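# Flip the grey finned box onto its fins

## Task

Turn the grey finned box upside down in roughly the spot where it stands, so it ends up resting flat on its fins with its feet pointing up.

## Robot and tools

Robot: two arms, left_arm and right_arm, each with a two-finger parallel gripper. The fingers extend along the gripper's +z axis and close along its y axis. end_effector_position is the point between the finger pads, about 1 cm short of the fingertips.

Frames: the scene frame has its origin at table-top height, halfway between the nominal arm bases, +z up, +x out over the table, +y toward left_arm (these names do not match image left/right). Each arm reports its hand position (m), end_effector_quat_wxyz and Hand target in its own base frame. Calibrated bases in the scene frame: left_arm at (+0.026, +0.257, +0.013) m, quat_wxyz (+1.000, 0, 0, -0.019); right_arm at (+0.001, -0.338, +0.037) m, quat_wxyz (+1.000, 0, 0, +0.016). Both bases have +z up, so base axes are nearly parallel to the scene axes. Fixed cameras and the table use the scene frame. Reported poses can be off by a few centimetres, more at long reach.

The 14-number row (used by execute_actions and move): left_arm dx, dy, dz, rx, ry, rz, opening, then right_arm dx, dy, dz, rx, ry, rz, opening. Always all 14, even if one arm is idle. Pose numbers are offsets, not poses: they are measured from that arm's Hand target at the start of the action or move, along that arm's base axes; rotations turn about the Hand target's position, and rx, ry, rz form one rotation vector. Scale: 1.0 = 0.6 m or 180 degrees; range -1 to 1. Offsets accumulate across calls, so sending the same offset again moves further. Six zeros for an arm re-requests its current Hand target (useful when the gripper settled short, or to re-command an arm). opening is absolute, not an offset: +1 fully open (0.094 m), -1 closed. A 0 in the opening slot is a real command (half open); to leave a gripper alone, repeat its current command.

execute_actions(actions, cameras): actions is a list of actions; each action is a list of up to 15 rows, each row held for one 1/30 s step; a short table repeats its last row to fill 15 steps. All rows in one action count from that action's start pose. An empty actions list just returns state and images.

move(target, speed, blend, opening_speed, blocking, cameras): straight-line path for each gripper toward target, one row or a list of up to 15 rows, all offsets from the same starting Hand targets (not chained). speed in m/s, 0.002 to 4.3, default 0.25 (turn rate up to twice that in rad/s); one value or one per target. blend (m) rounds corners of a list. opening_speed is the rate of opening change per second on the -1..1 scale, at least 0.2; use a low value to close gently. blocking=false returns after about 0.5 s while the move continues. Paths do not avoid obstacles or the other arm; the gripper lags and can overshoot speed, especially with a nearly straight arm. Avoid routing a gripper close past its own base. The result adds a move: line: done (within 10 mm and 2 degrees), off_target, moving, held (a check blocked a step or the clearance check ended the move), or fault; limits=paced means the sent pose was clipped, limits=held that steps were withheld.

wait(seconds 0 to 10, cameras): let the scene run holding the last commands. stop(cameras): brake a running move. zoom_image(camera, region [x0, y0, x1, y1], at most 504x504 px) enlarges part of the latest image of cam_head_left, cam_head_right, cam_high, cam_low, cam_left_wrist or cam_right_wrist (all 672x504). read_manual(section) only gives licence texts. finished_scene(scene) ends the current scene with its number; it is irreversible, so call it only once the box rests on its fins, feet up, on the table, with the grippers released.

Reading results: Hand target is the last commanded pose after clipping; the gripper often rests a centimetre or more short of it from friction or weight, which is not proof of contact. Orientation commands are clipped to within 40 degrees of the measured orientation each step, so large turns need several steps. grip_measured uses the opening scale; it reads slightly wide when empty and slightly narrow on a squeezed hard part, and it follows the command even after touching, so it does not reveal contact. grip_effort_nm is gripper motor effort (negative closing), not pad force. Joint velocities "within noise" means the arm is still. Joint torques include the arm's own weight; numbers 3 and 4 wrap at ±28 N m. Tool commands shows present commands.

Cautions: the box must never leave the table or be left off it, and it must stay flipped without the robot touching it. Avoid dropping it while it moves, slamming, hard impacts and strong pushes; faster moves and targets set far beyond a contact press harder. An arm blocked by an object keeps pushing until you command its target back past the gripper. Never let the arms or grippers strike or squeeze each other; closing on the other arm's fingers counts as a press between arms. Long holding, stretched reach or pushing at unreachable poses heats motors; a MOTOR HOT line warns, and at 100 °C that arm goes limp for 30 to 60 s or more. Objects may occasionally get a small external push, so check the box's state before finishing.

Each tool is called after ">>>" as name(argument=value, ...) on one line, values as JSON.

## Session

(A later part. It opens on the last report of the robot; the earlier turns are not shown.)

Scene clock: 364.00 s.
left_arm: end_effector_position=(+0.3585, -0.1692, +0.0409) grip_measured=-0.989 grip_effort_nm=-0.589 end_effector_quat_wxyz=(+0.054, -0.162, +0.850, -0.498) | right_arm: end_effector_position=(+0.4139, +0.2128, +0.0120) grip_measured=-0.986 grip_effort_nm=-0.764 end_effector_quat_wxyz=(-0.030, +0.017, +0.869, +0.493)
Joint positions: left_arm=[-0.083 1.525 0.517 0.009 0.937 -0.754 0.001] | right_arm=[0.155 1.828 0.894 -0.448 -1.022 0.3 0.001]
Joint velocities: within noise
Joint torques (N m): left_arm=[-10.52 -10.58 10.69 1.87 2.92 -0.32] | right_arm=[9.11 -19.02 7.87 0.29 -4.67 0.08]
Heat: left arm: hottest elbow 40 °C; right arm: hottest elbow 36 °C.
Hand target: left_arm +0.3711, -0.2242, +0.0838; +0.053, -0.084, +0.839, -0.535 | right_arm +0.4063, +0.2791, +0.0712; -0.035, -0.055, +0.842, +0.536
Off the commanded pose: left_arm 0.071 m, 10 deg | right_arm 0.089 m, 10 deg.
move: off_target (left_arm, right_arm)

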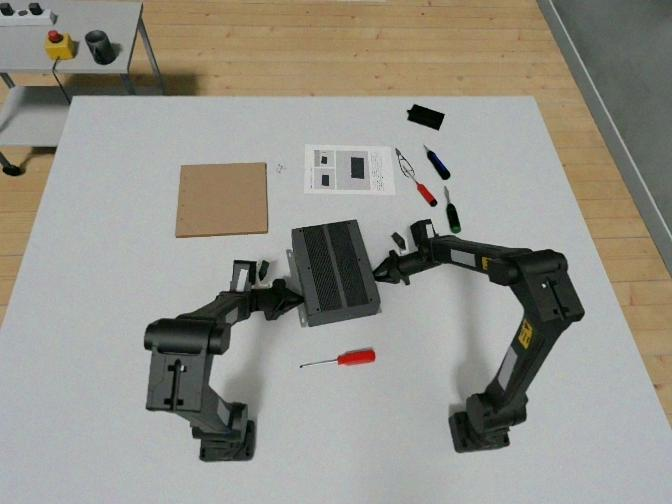

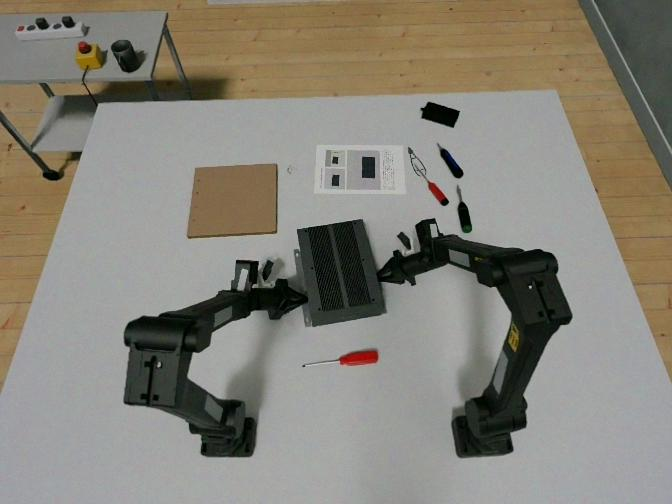

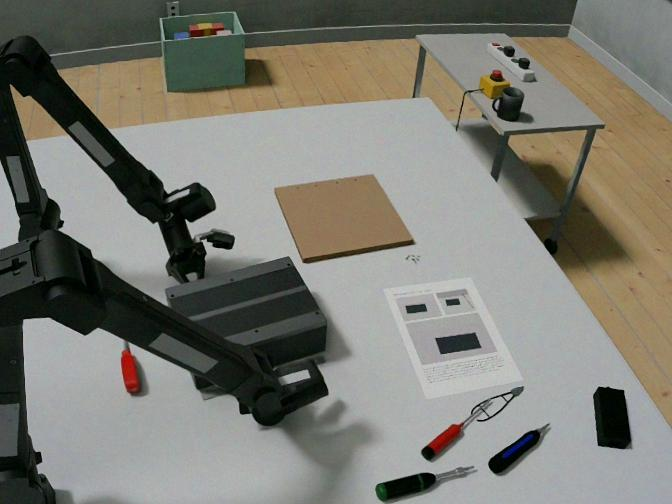

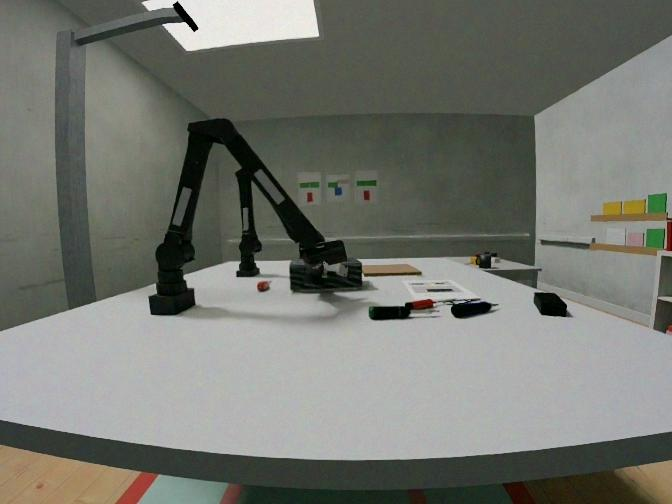

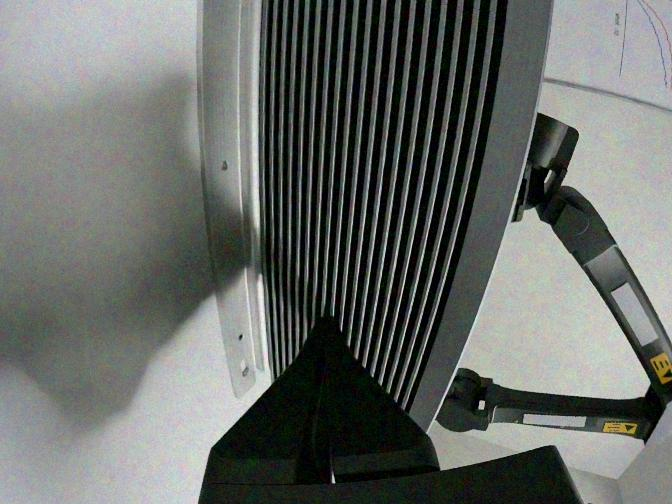

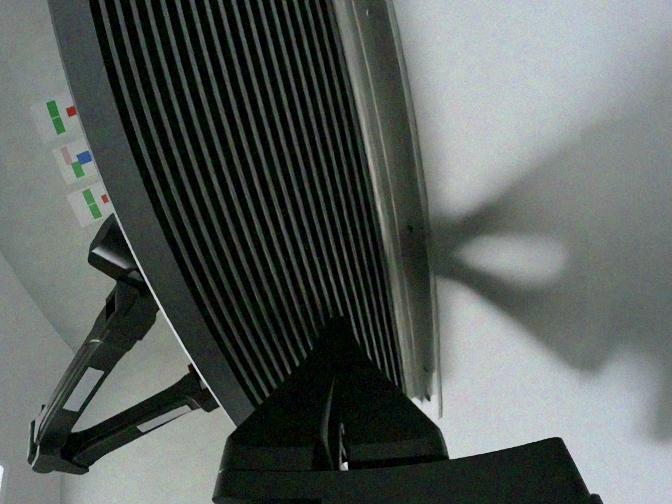

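>>> move(target=[0.01,-0.049,0.07,0,0,0,-1,-0.0065,0.0495,0.07,0,0,0,-1], speed=0.05, cameras=["cam_right_wrist","cam_left_wrist","cam_low","cam_high"])

Scene clock: 371.10 s.
left_arm: end_effector_position=(+0.3227, -0.2100, +0.0479) grip_measured=-0.989 grip_effort_nm=-0.579 end_effector_quat_wxyz=(-0.026, -0.181, +0.859, -0.478) | right_arm: end_effector_position=(+0.4411, +0.2211, +0.0746) grip_measured=-0.986 grip_effort_nm=-0.769 end_effector_quat_wxyz=(+0.006, +0.026, +0.866, +0.500)
Joint positions: left_arm=[-0.219 1.459 0.517 -0.116 0.898 -0.887 0.001] | right_arm=[0.166 1.71 0.941 -0.46 -1.011 0.416 0.001]
Joint velocities: within noise
Joint torques (N m): left_arm=[-5.42 -13.04 14.61 4.23 2.37 -0.04] | right_arm=[12.4 -15.85 7.08 0.42 -4.2 0.05]
Heat: left arm: hottest elbow 42 °C; right arm: hottest wrist yaw 39 °C.
Hand target: left_arm +0.3772, -0.2535, +0.1257; +0.053, -0.084, +0.839, -0.535 | right_arm +0.4025, +0.3088, +0.1131; -0.035, -0.055, +0.842, +0.536
Off the commanded pose: left_arm 0.105 m, 16 deg | right_arm 0.103 m, 12 deg.
move: off_target (left_arm, right_arm)
Images, in order (width x height): cam_high 672x504, cam_low 672x504, cam_left_wrist 672x504, cam_right_wrist 672x504.

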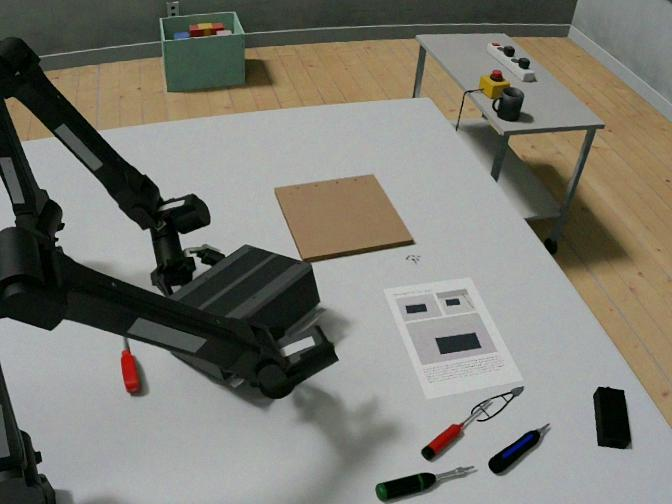

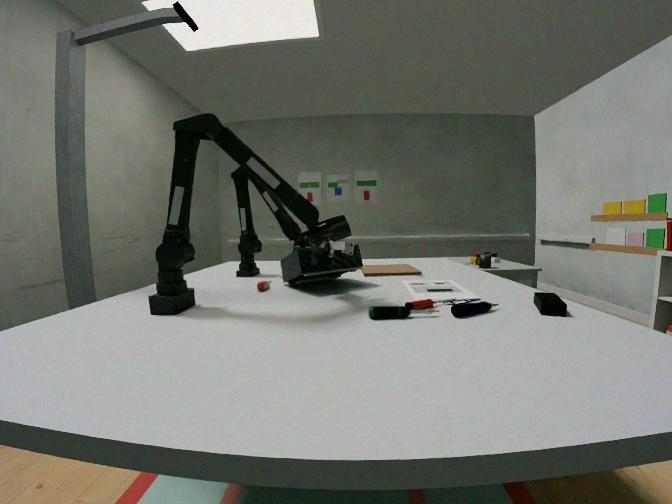

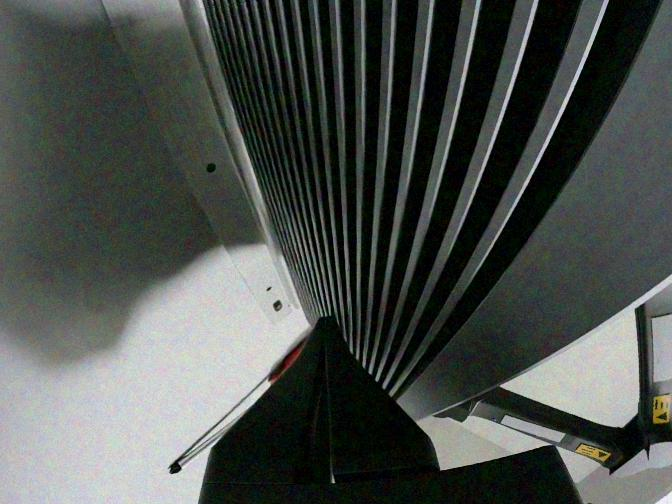

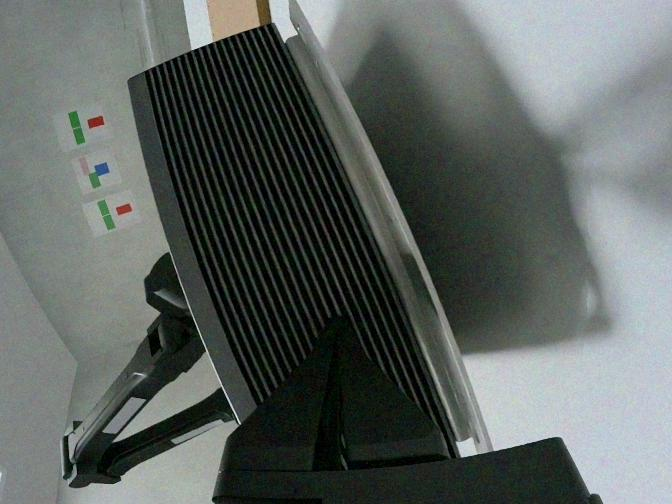

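>>> wait(seconds=0)

>>> zoom_image(camera="cam_head_left", region=[220, 180, 440, 360])

>>> zoom_image(camera="cam_high", region=[120, 180, 360, 420])

>>> zoom_image(camera="cam_low", region=[220, 180, 400, 310])

Scene clock: 376.23 s.
left_arm: end_effector_position=(+0.3227, -0.2102, +0.0479) grip_measured=-0.989 grip_effort_nm=-0.579 end_effector_quat_wxyz=(-0.026, -0.181, +0.859, -0.478) | right_arm: end_effector_position=(+0.4411, +0.2211, +0.0746) grip_measured=-0.986 grip_effort_nm=-0.764 end_effector_quat_wxyz=(+0.005, +0.026, +0.866, +0.500)
Joint positions: left_arm=[-0.219 1.459 0.517 -0.116 0.898 -0.887 0.001] | right_arm=[0.166 1.71 0.941 -0.46 -1.011 0.417 0.001]
Joint velocities: within noise
Joint torques (N m): left_arm=[-5.71 -13.04 14.68 4.29 2.36 -0.02] | right_arm=[13.45 -15.85 6.93 0.5 -4.2 0.02]
Heat: left arm: hottest elbow 43 °C; right arm: hottest wrist yaw 43 °C.
Hand target: left_arm +0.3771, -0.2536, +0.1257; +0.053, -0.084, +0.839, -0.535 | right_arm +0.4024, +0.3088, +0.1131; -0.035, -0.055, +0.842, +0.536
Tool commands: left_gripper/opening=-1.0 right_gripper/opening=-1.0
Off the commanded pose: left_arm 0.105 m, 16 deg | right_arm 0.103 m, 12 deg.

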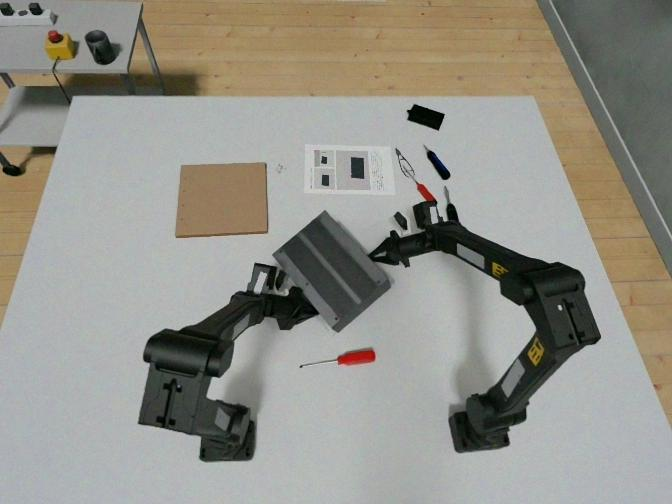

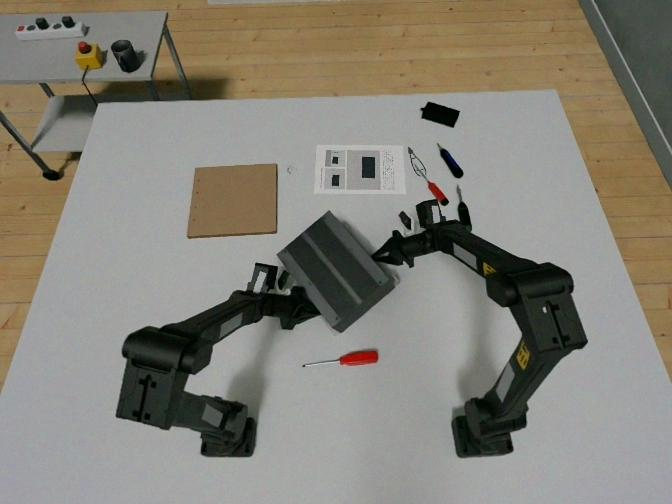

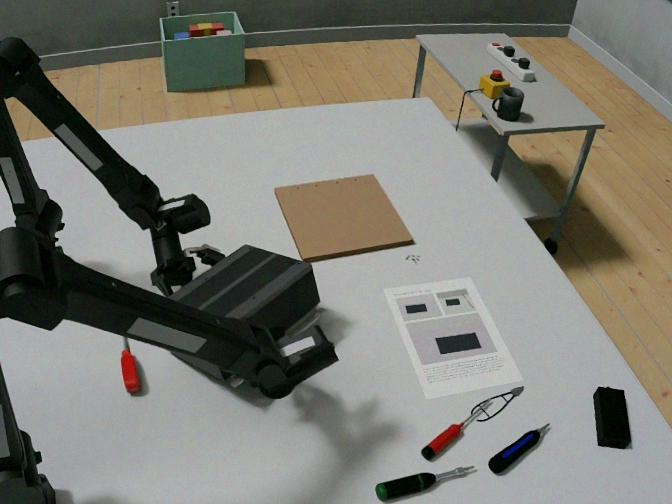

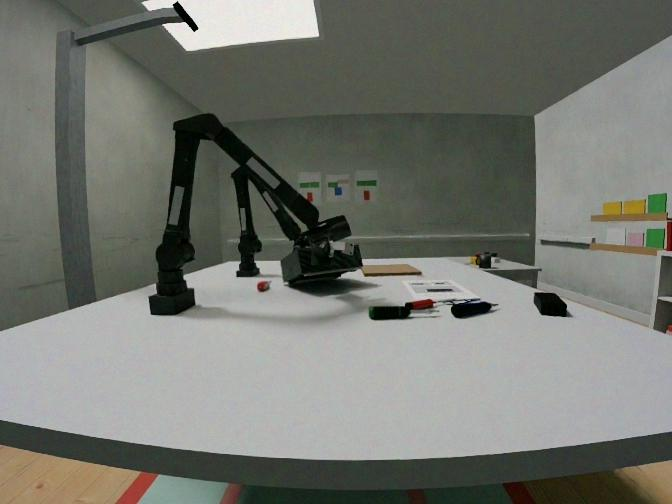

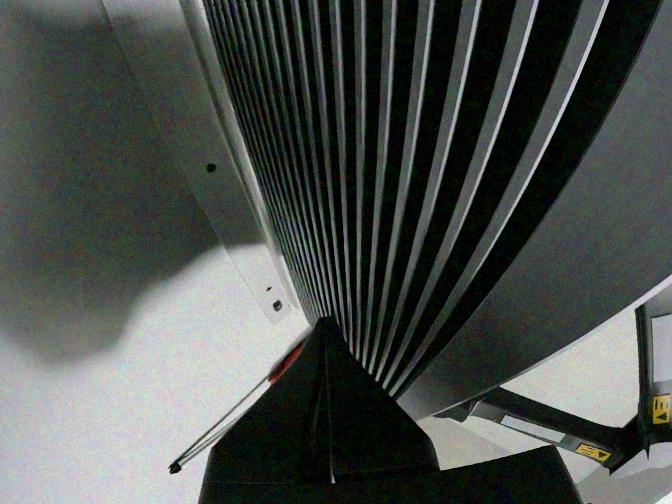

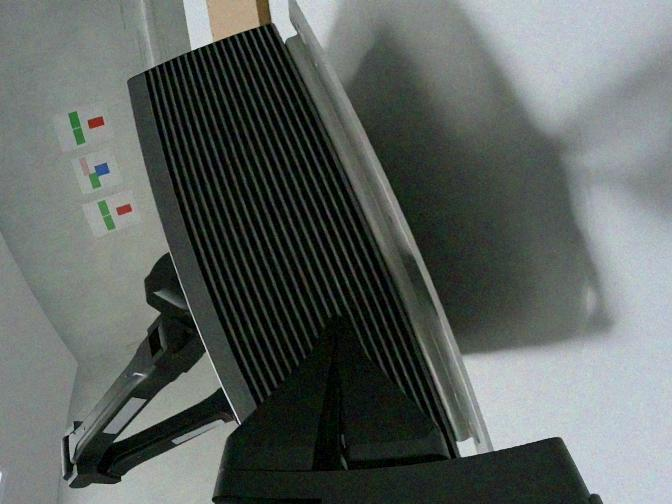

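Scaled by 2.291.

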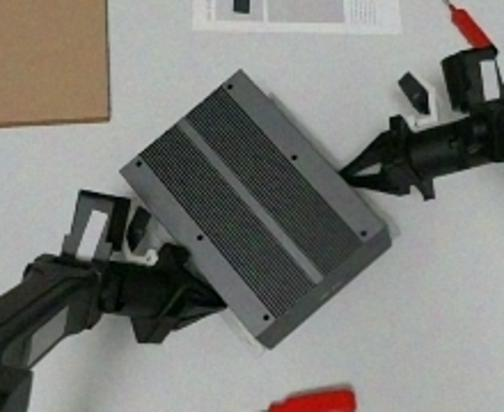

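Scaled by 2.100.

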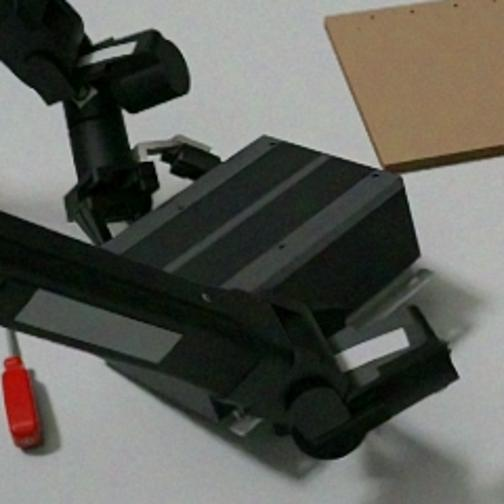

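Scaled by 2.800.

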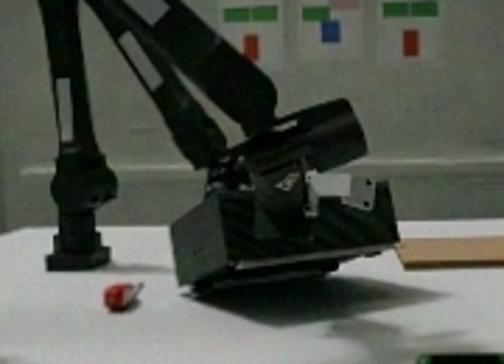

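>>> move(target=[0,0.03,-0.05,0,0,0,-1,0,-0.02,-0.16,0,0,0,-1], speed=0.05, cameras=["cam_right_wrist","cam_head_left","cam_low"])

Scene clock: 404.67 s.
left_arm: end_effector_position=(+0.3139, -0.2107, +0.0443) grip_measured=-0.989 grip_effort_nm=-0.579 end_effector_quat_wxyz=(-0.033, -0.160, +0.858, -0.487) | right_arm: end_effector_position=(+0.4503, +0.2239, +0.0110) grip_measured=-0.986 grip_effort_nm=-0.759 end_effector_quat_wxyz=(+0.024, +0.004, +0.861, +0.507)
Joint positions: left_arm=[-0.215 1.472 0.506 -0.118 0.936 -0.832 0.001] | right_arm=[0.166 1.868 0.923 -0.252 -1.024 0.387 0.001]
Joint velocities: within noise
Joint torques (N m): left_arm=[-1.61 -8.94 13.59 5.5 1.93 0.13] | right_arm=[10.99 -13.63 3.67 0.75 -3.86 -0.08]
Heat: left arm: hottest elbow 50 °C; right arm: hottest wrist yaw 57 °C.
Hand target: left_arm +0.3772, -0.2356, +0.0959; +0.053, -0.084, +0.839, -0.535 | right_arm +0.4024, +0.2968, +0.0171; -0.035, -0.055, +0.842, +0.536
Off the commanded pose: left_arm 0.085 m, 14 deg | right_arm 0.088 m, 10 deg.
move: off_target (left_arm, right_arm)
Images, in order (width x height): cam_head_left 672x504, cam_low 672x504, cam_right_wrist 672x504.

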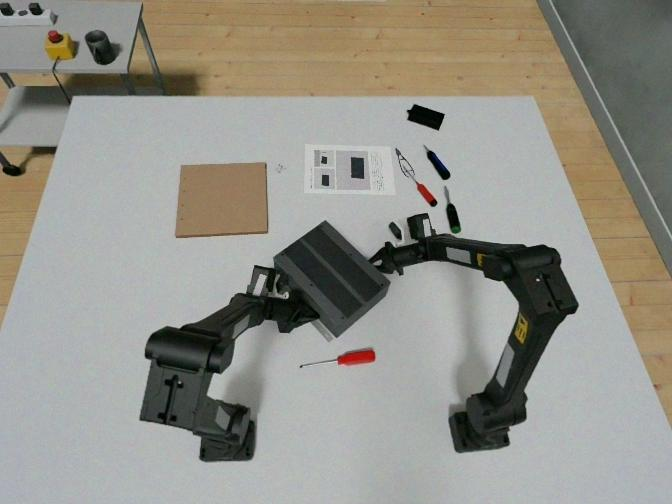

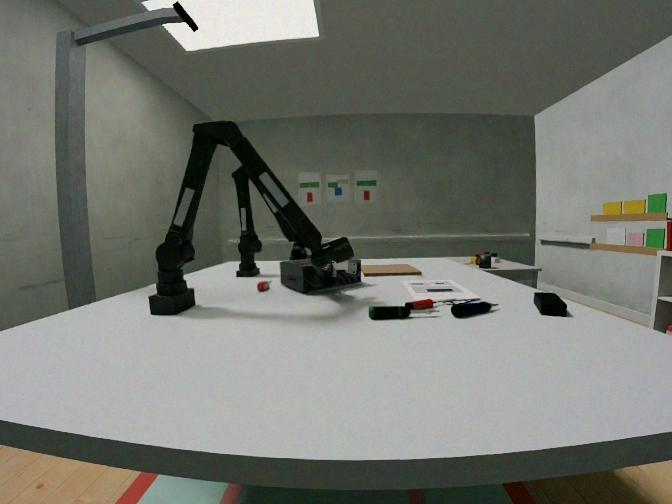

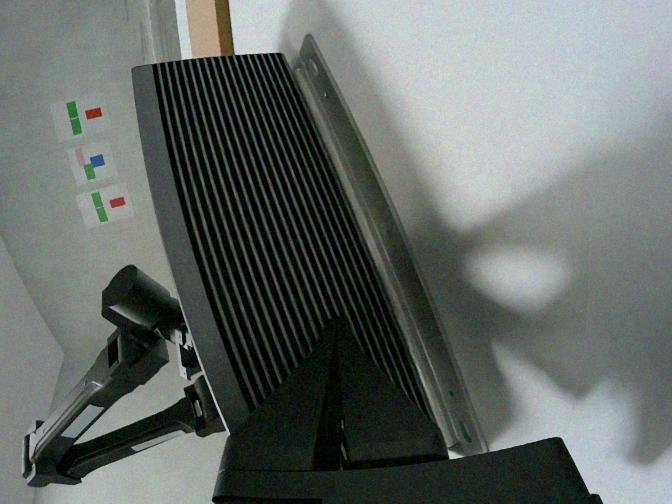

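>>> move(target=[[-0.04,0.03,-0.1,0,0,0,-1,0.0,-0.03,-0.03,0,0,0,-1],[-0.11,0.06,-0.1,0,0,0,-1,0.02,-0.14,-0.01,0,0,0,-1],[-0.12,0.16,-0.03,0,0,0,-1,0.04,-0.27,0.04,0,0,0,-1]], speed=0.06)

Scene clock: 414.23 s.
left_arm: end_effector_position=(+0.2903, -0.1430, +0.0663) grip_measured=-0.989 grip_effort_nm=-0.579 end_effector_quat_wxyz=(+0.034, -0.094, +0.840, -0.533) | right_arm: end_effector_position=(+0.4134, +0.1405, +0.0396) grip_measured=-0.986 grip_effort_nm=-0.759 end_effector_quat_wxyz=(-0.045, -0.053, +0.841, +0.537)
Joint positions: left_arm=[0.039 1.367 0.447 -0.372 1.109 -0.358 0.001] | right_arm=[-0.031 1.902 1.057 -1.09 -1.106 -0.384 0.001]
Joint velocities: within noise
Joint torques (N m): left_arm=[0.09 -6.24 8.12 0.81 0.77 0.05] | right_arm=[-1.44 -12.45 7.13 -0.46 -0.51 -0.18]
Heat: left arm: hottest elbow 50 °C; right arm: hottest wrist yaw 53 °C.
Hand target: left_arm +0.3051, -0.1396, +0.0778; +0.053, -0.084, +0.839, -0.535 | right_arm +0.4265, +0.1348, +0.0411; -0.035, -0.055, +0.842, +0.536
Off the commanded pose: left_arm 0.019 m, 3 deg | right_arm 0.014 m, 1 deg.
move: off_target (left_arm, right_arm)

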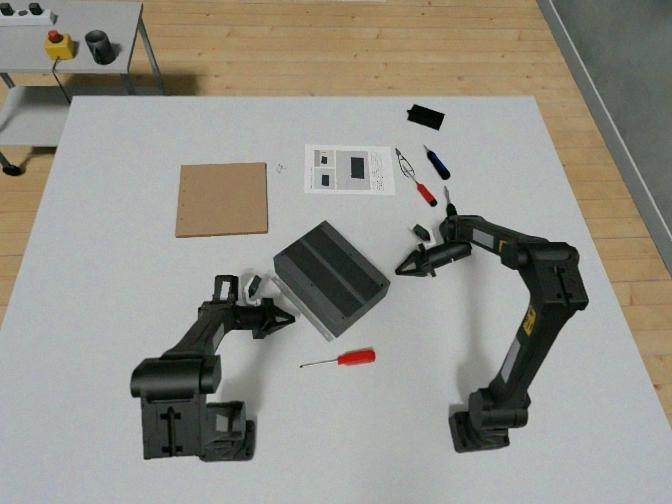

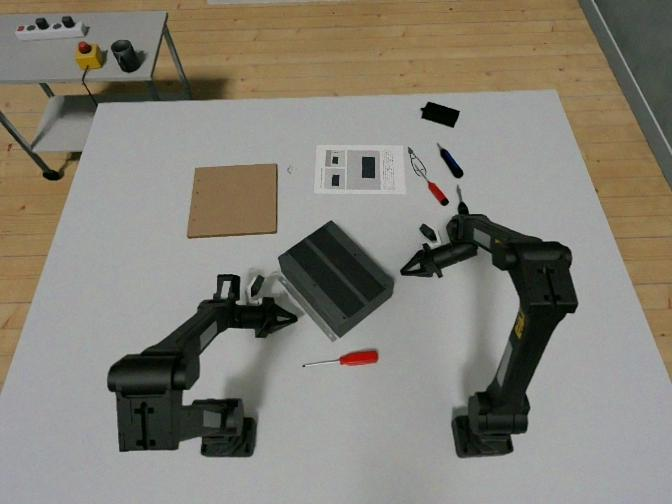

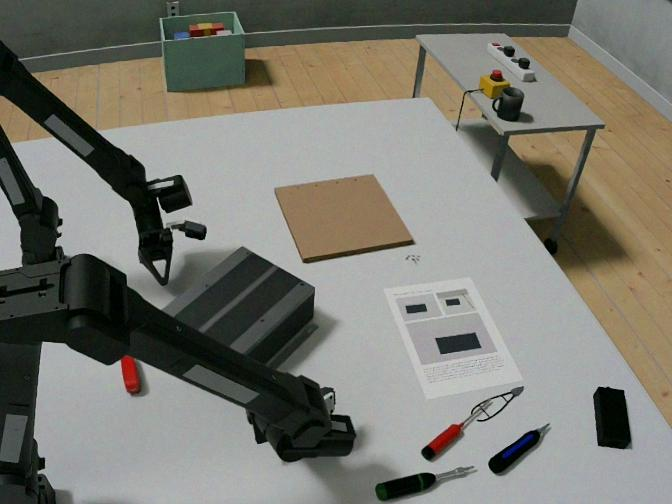

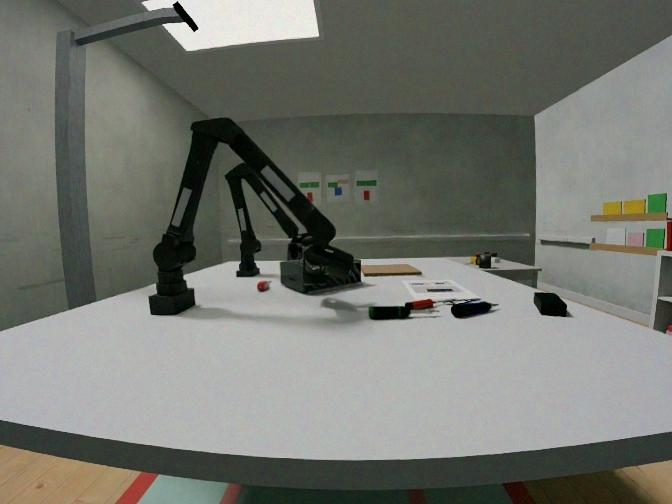

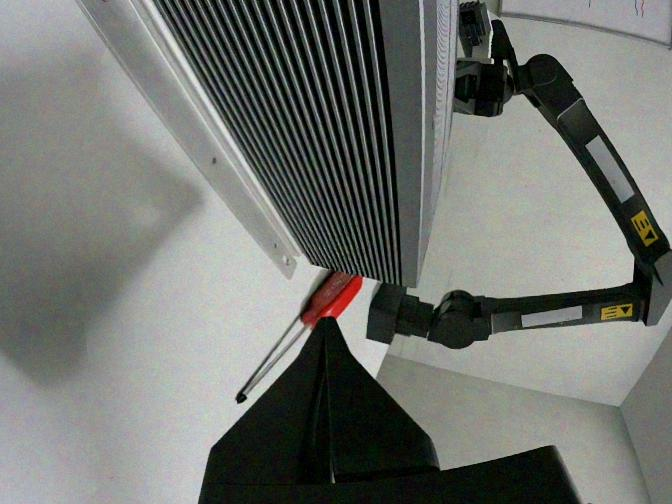

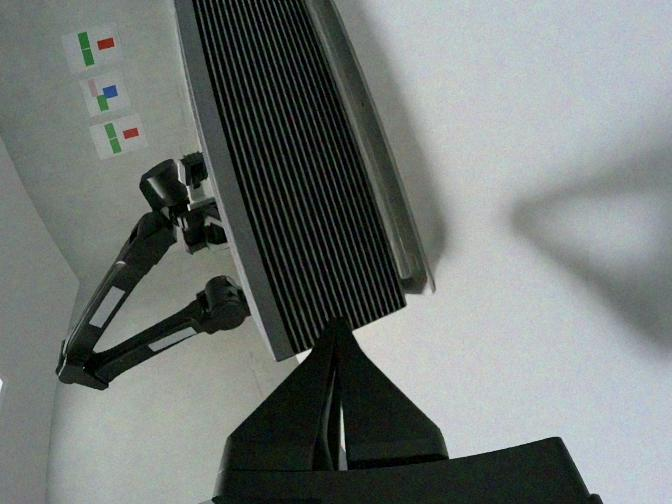

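>>> move(target=[[0.01,0.133,0,0,0,0,-1,0,0,0,0,0,0,-1],[0.133,0.117,-0.047,0,0,0,-1,-0.017,0.02,-0.043,0,0,0,-1],[0.308,-0.017,-0.047,0,0,0,-1,-0.172,0.14,-0.043,0,0,0,-1]], speed=[0.15,0.1,0.06], cameras=["cam_head_left","cam_right_wrist","cam_left_wrist"])

Scene clock: 465.27 s.
left_arm: end_effector_position=(+0.4749, -0.1192, +0.0516) grip_measured=-0.989 grip_effort_nm=-0.579 end_effector_quat_wxyz=(+0.059, -0.114, +0.838, -0.530) | right_arm: end_effector_position=(+0.3360, +0.1919, +0.0096) grip_measured=-0.986 grip_effort_nm=-0.764 end_effector_quat_wxyz=(-0.020, -0.026, +0.848, +0.529)
Joint positions: left_arm=[0.073 1.779 0.91 -0.354 1.095 -0.412 0.001] | right_arm=[0.11 1.745 0.688 -0.428 -1.113 0.102 0.001]
Joint velocities: within noise
Joint torques (N m): left_arm=[-6.24 -9.41 9.68 2.33 0.79 -0.27] | right_arm=[4.72 -10.64 3.66 1.06 -1.5 0.03]
Heat: left arm: hottest elbow 44 °C; right arm: hottest elbow 37 °C.
Hand target: left_arm +0.4899, -0.1498, +0.0496; +0.053, -0.084, +0.839, -0.535 | right_arm +0.3233, +0.2188, +0.0154; -0.035, -0.055, +0.842, +0.536
Off the commanded pose: left_arm 0.034 m, 4 deg | right_arm 0.030 m, 4 deg.
move: off_target (left_arm, right_arm)
Images, in order (width x height): cam_head_left 672x504, cam_left_wrist 672x504, cam_right_wrist 672x504.

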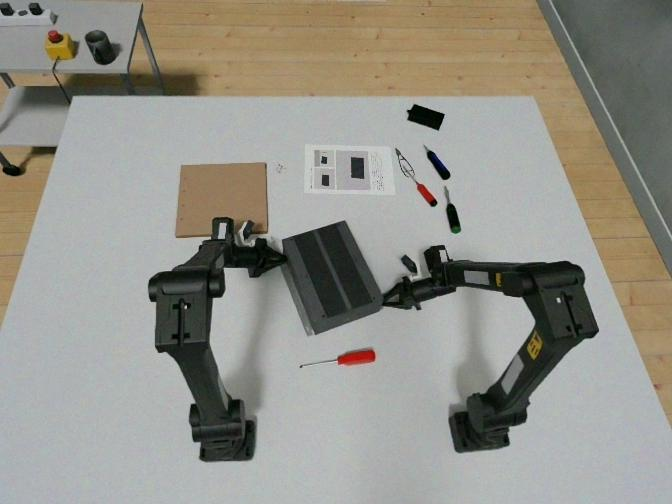

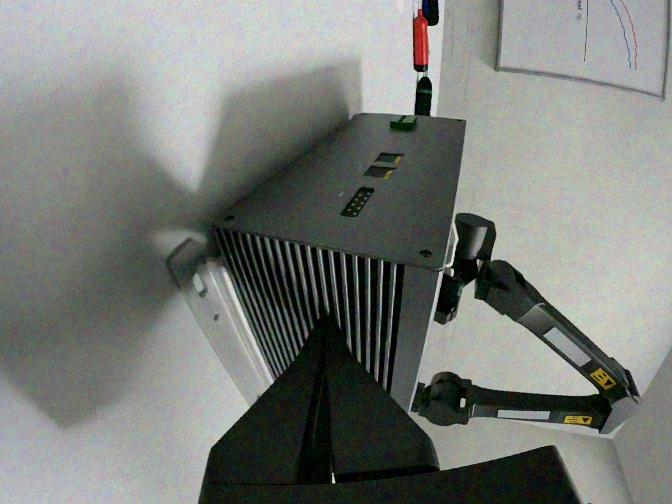

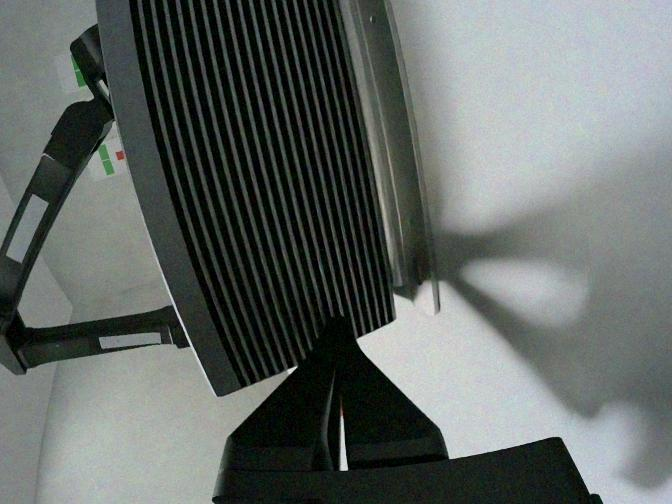

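>>> move(target=[0.02,-0.1,0,0,0,0,-1,-0.01,0.1,0,0,0,0,-1], speed=0.06, cameras=["cam_head_left","cam_right_wrist","cam_left_wrist"])

Scene clock: 471.50 s.
left_arm: end_effector_position=(+0.5191, -0.1372, +0.0535) grip_measured=-0.989 grip_effort_nm=-0.579 end_effector_quat_wxyz=(+0.105, -0.133, +0.842, -0.512) | right_arm: end_effector_position=(+0.3097, +0.2454, +0.0097) grip_measured=-0.986 grip_effort_nm=-0.769 end_effector_quat_wxyz=(-0.048, -0.008, +0.844, +0.535)
Joint positions: left_arm=[0.014 1.805 0.943 -0.124 0.994 -0.624 0.001] | right_arm=[0.273 1.718 0.6 -0.099 -1.103 0.474 0.001]
Joint velocities: within noise
Joint torques (N m): left_arm=[-11.46 -11.4 7.25 1.47 2.45 -0.29] | right_arm=[6.07 -8.29 6.93 2.91 -0.01 0.03]
Heat: left arm: hottest elbow 44 °C; right arm: hottest elbow 37 °C.
Hand target: left_arm +0.5019, -0.2098, +0.0497; +0.053, -0.084, +0.839, -0.535 | right_arm +0.3173, +0.2787, +0.0153; -0.035, -0.055, +0.842, +0.536
Off the commanded pose: left_arm 0.075 m, 9 deg | right_arm 0.035 m, 6 deg.
move: off_target (left_arm, right_arm)
Images, in order (width x height): cam_head_left 672x504, cam_left_wrist 672x504, cam_right_wrist 672x504.

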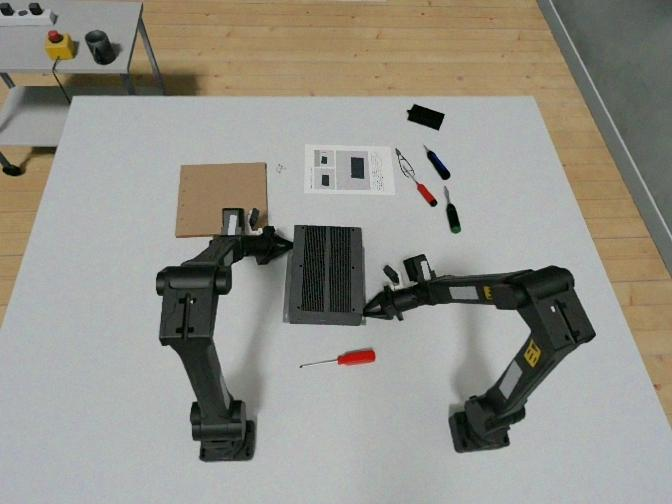

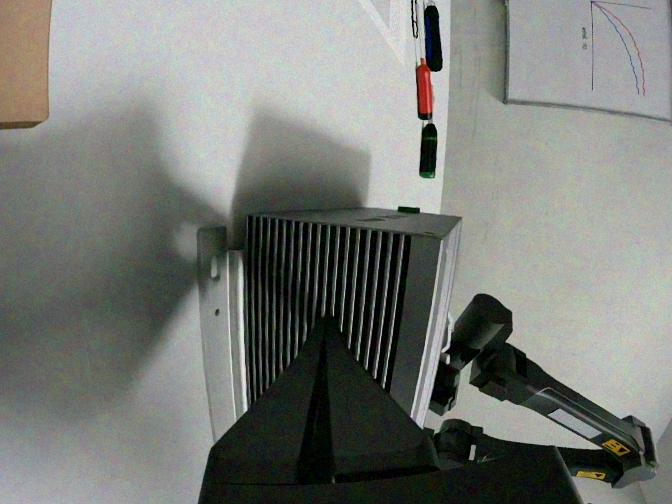

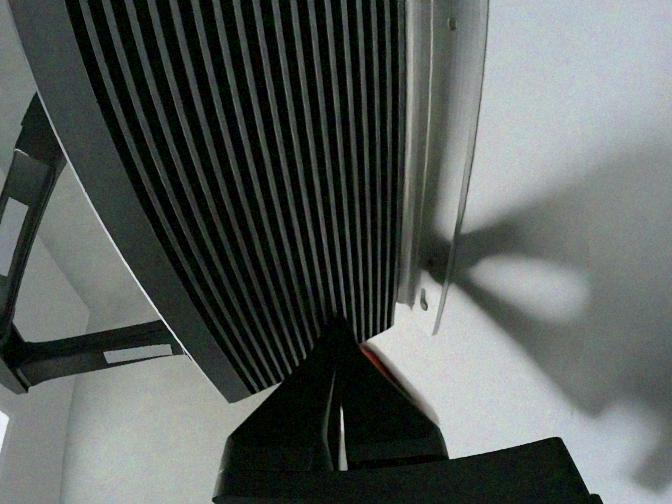

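>>> move(target=[[-0.003,0.266,0.05,0,0,0,-1,0.0045,-0.2145,0.025,0,0,0,-1],[-0.1555,0.211,-0.033,0.1109,0.0099,-0.0703,-1,0.168,-0.173,-0.0055,-0.0835,-0.0016,-0.0707,0.17]], speed=[0.12,0.15])

Scene clock: 531.50 s.
left_arm: end_effector_position=(+0.4080, -0.0805, +0.0249) grip_measured=-0.989 grip_effort_nm=-0.579 end_effector_quat_wxyz=(-0.016, -0.003, +0.923, -0.386) | right_arm: end_effector_position=(+0.4037, +0.1681, +0.0083) grip_measured=+0.168 grip_effort_nm=0.076 end_effector_quat_wxyz=(+0.009, +0.050, +0.906, +0.421)
Joint positions: left_arm=[0.102 1.752 0.96 -0.919 0.783 0.154 0.001] | right_arm=[0.095 1.725 0.811 -0.455 -0.852 0.298 0.055]
Joint velocities: within noise
Joint torques (N m): left_arm=[-1.49 -13.33 5.55 0.75 0.44 0] | right_arm=[0.32 -9.7 7.25 1.31 -0.4 -0.06]
Heat: left arm: hottest elbow 42 °C; right arm: hottest elbow 38 °C.
Hand target: left_arm +0.4087, -0.0832, +0.0300; -0.005, +0.011, +0.924, -0.383 | right_arm +0.4180, +0.1750, +0.0119; +0.019, +0.042, +0.905, +0.422
Off the commanded pose: left_arm 0.006 m, 2 deg | right_arm 0.016 m, 2 deg.
move: off_target (right_arm); target 2's new opening was sent with right_arm's hand 0.016 m and 1 deg from that target

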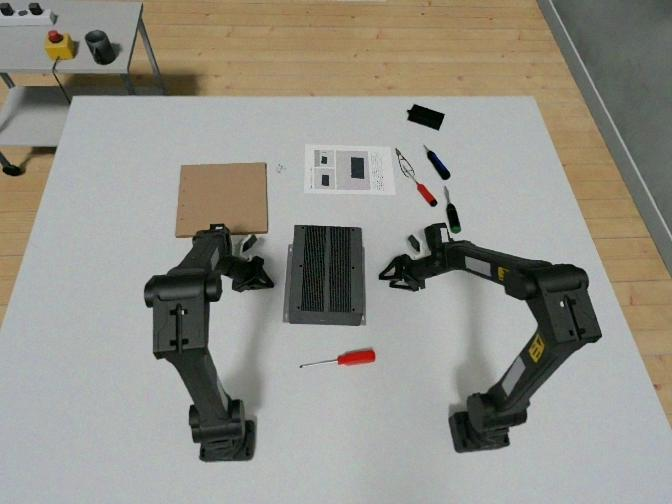

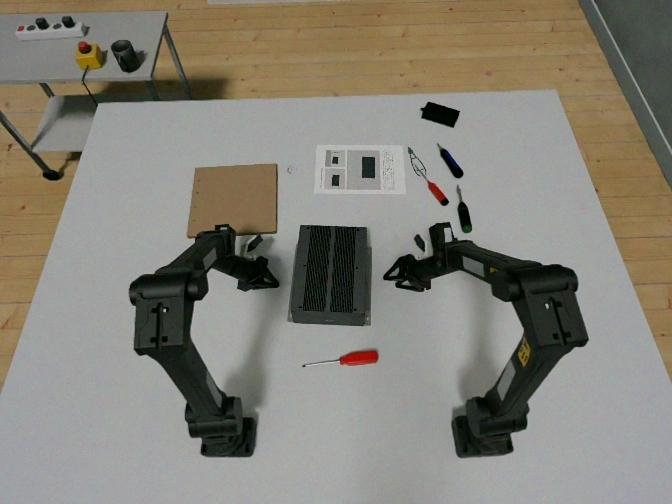

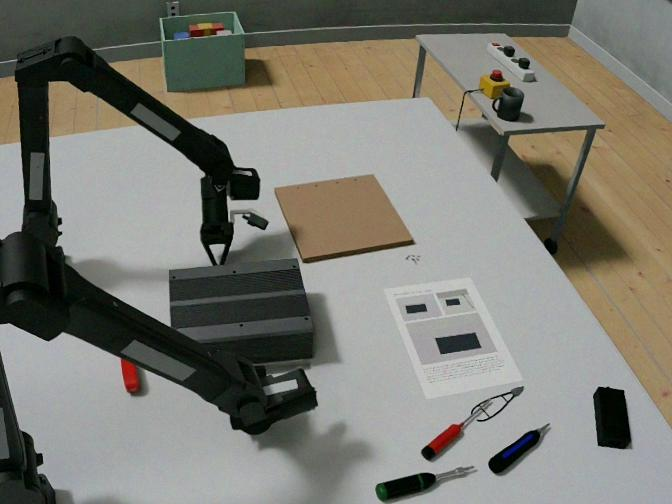

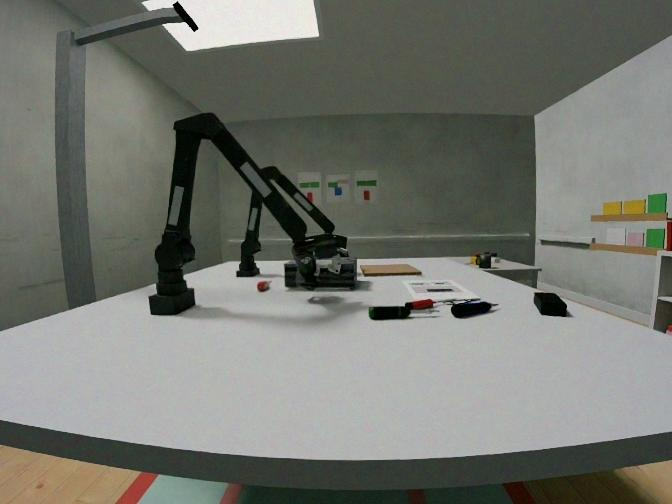

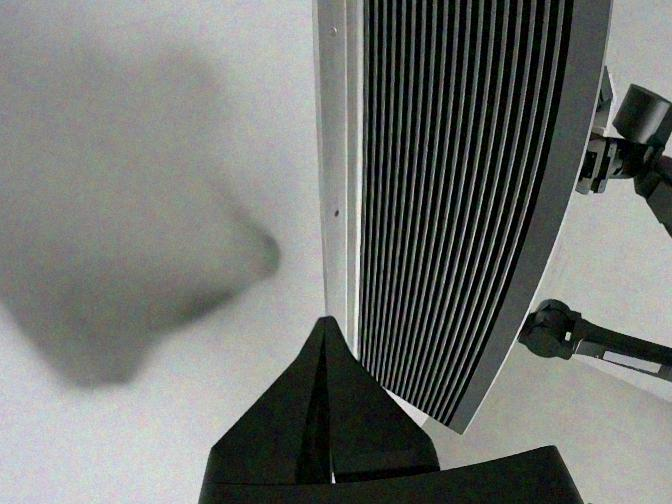

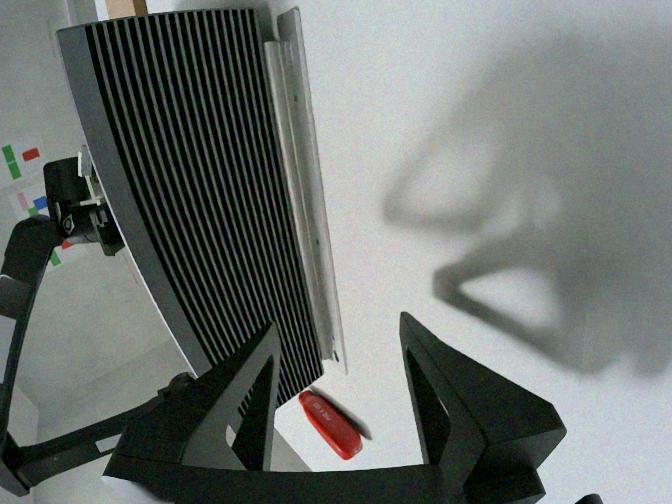

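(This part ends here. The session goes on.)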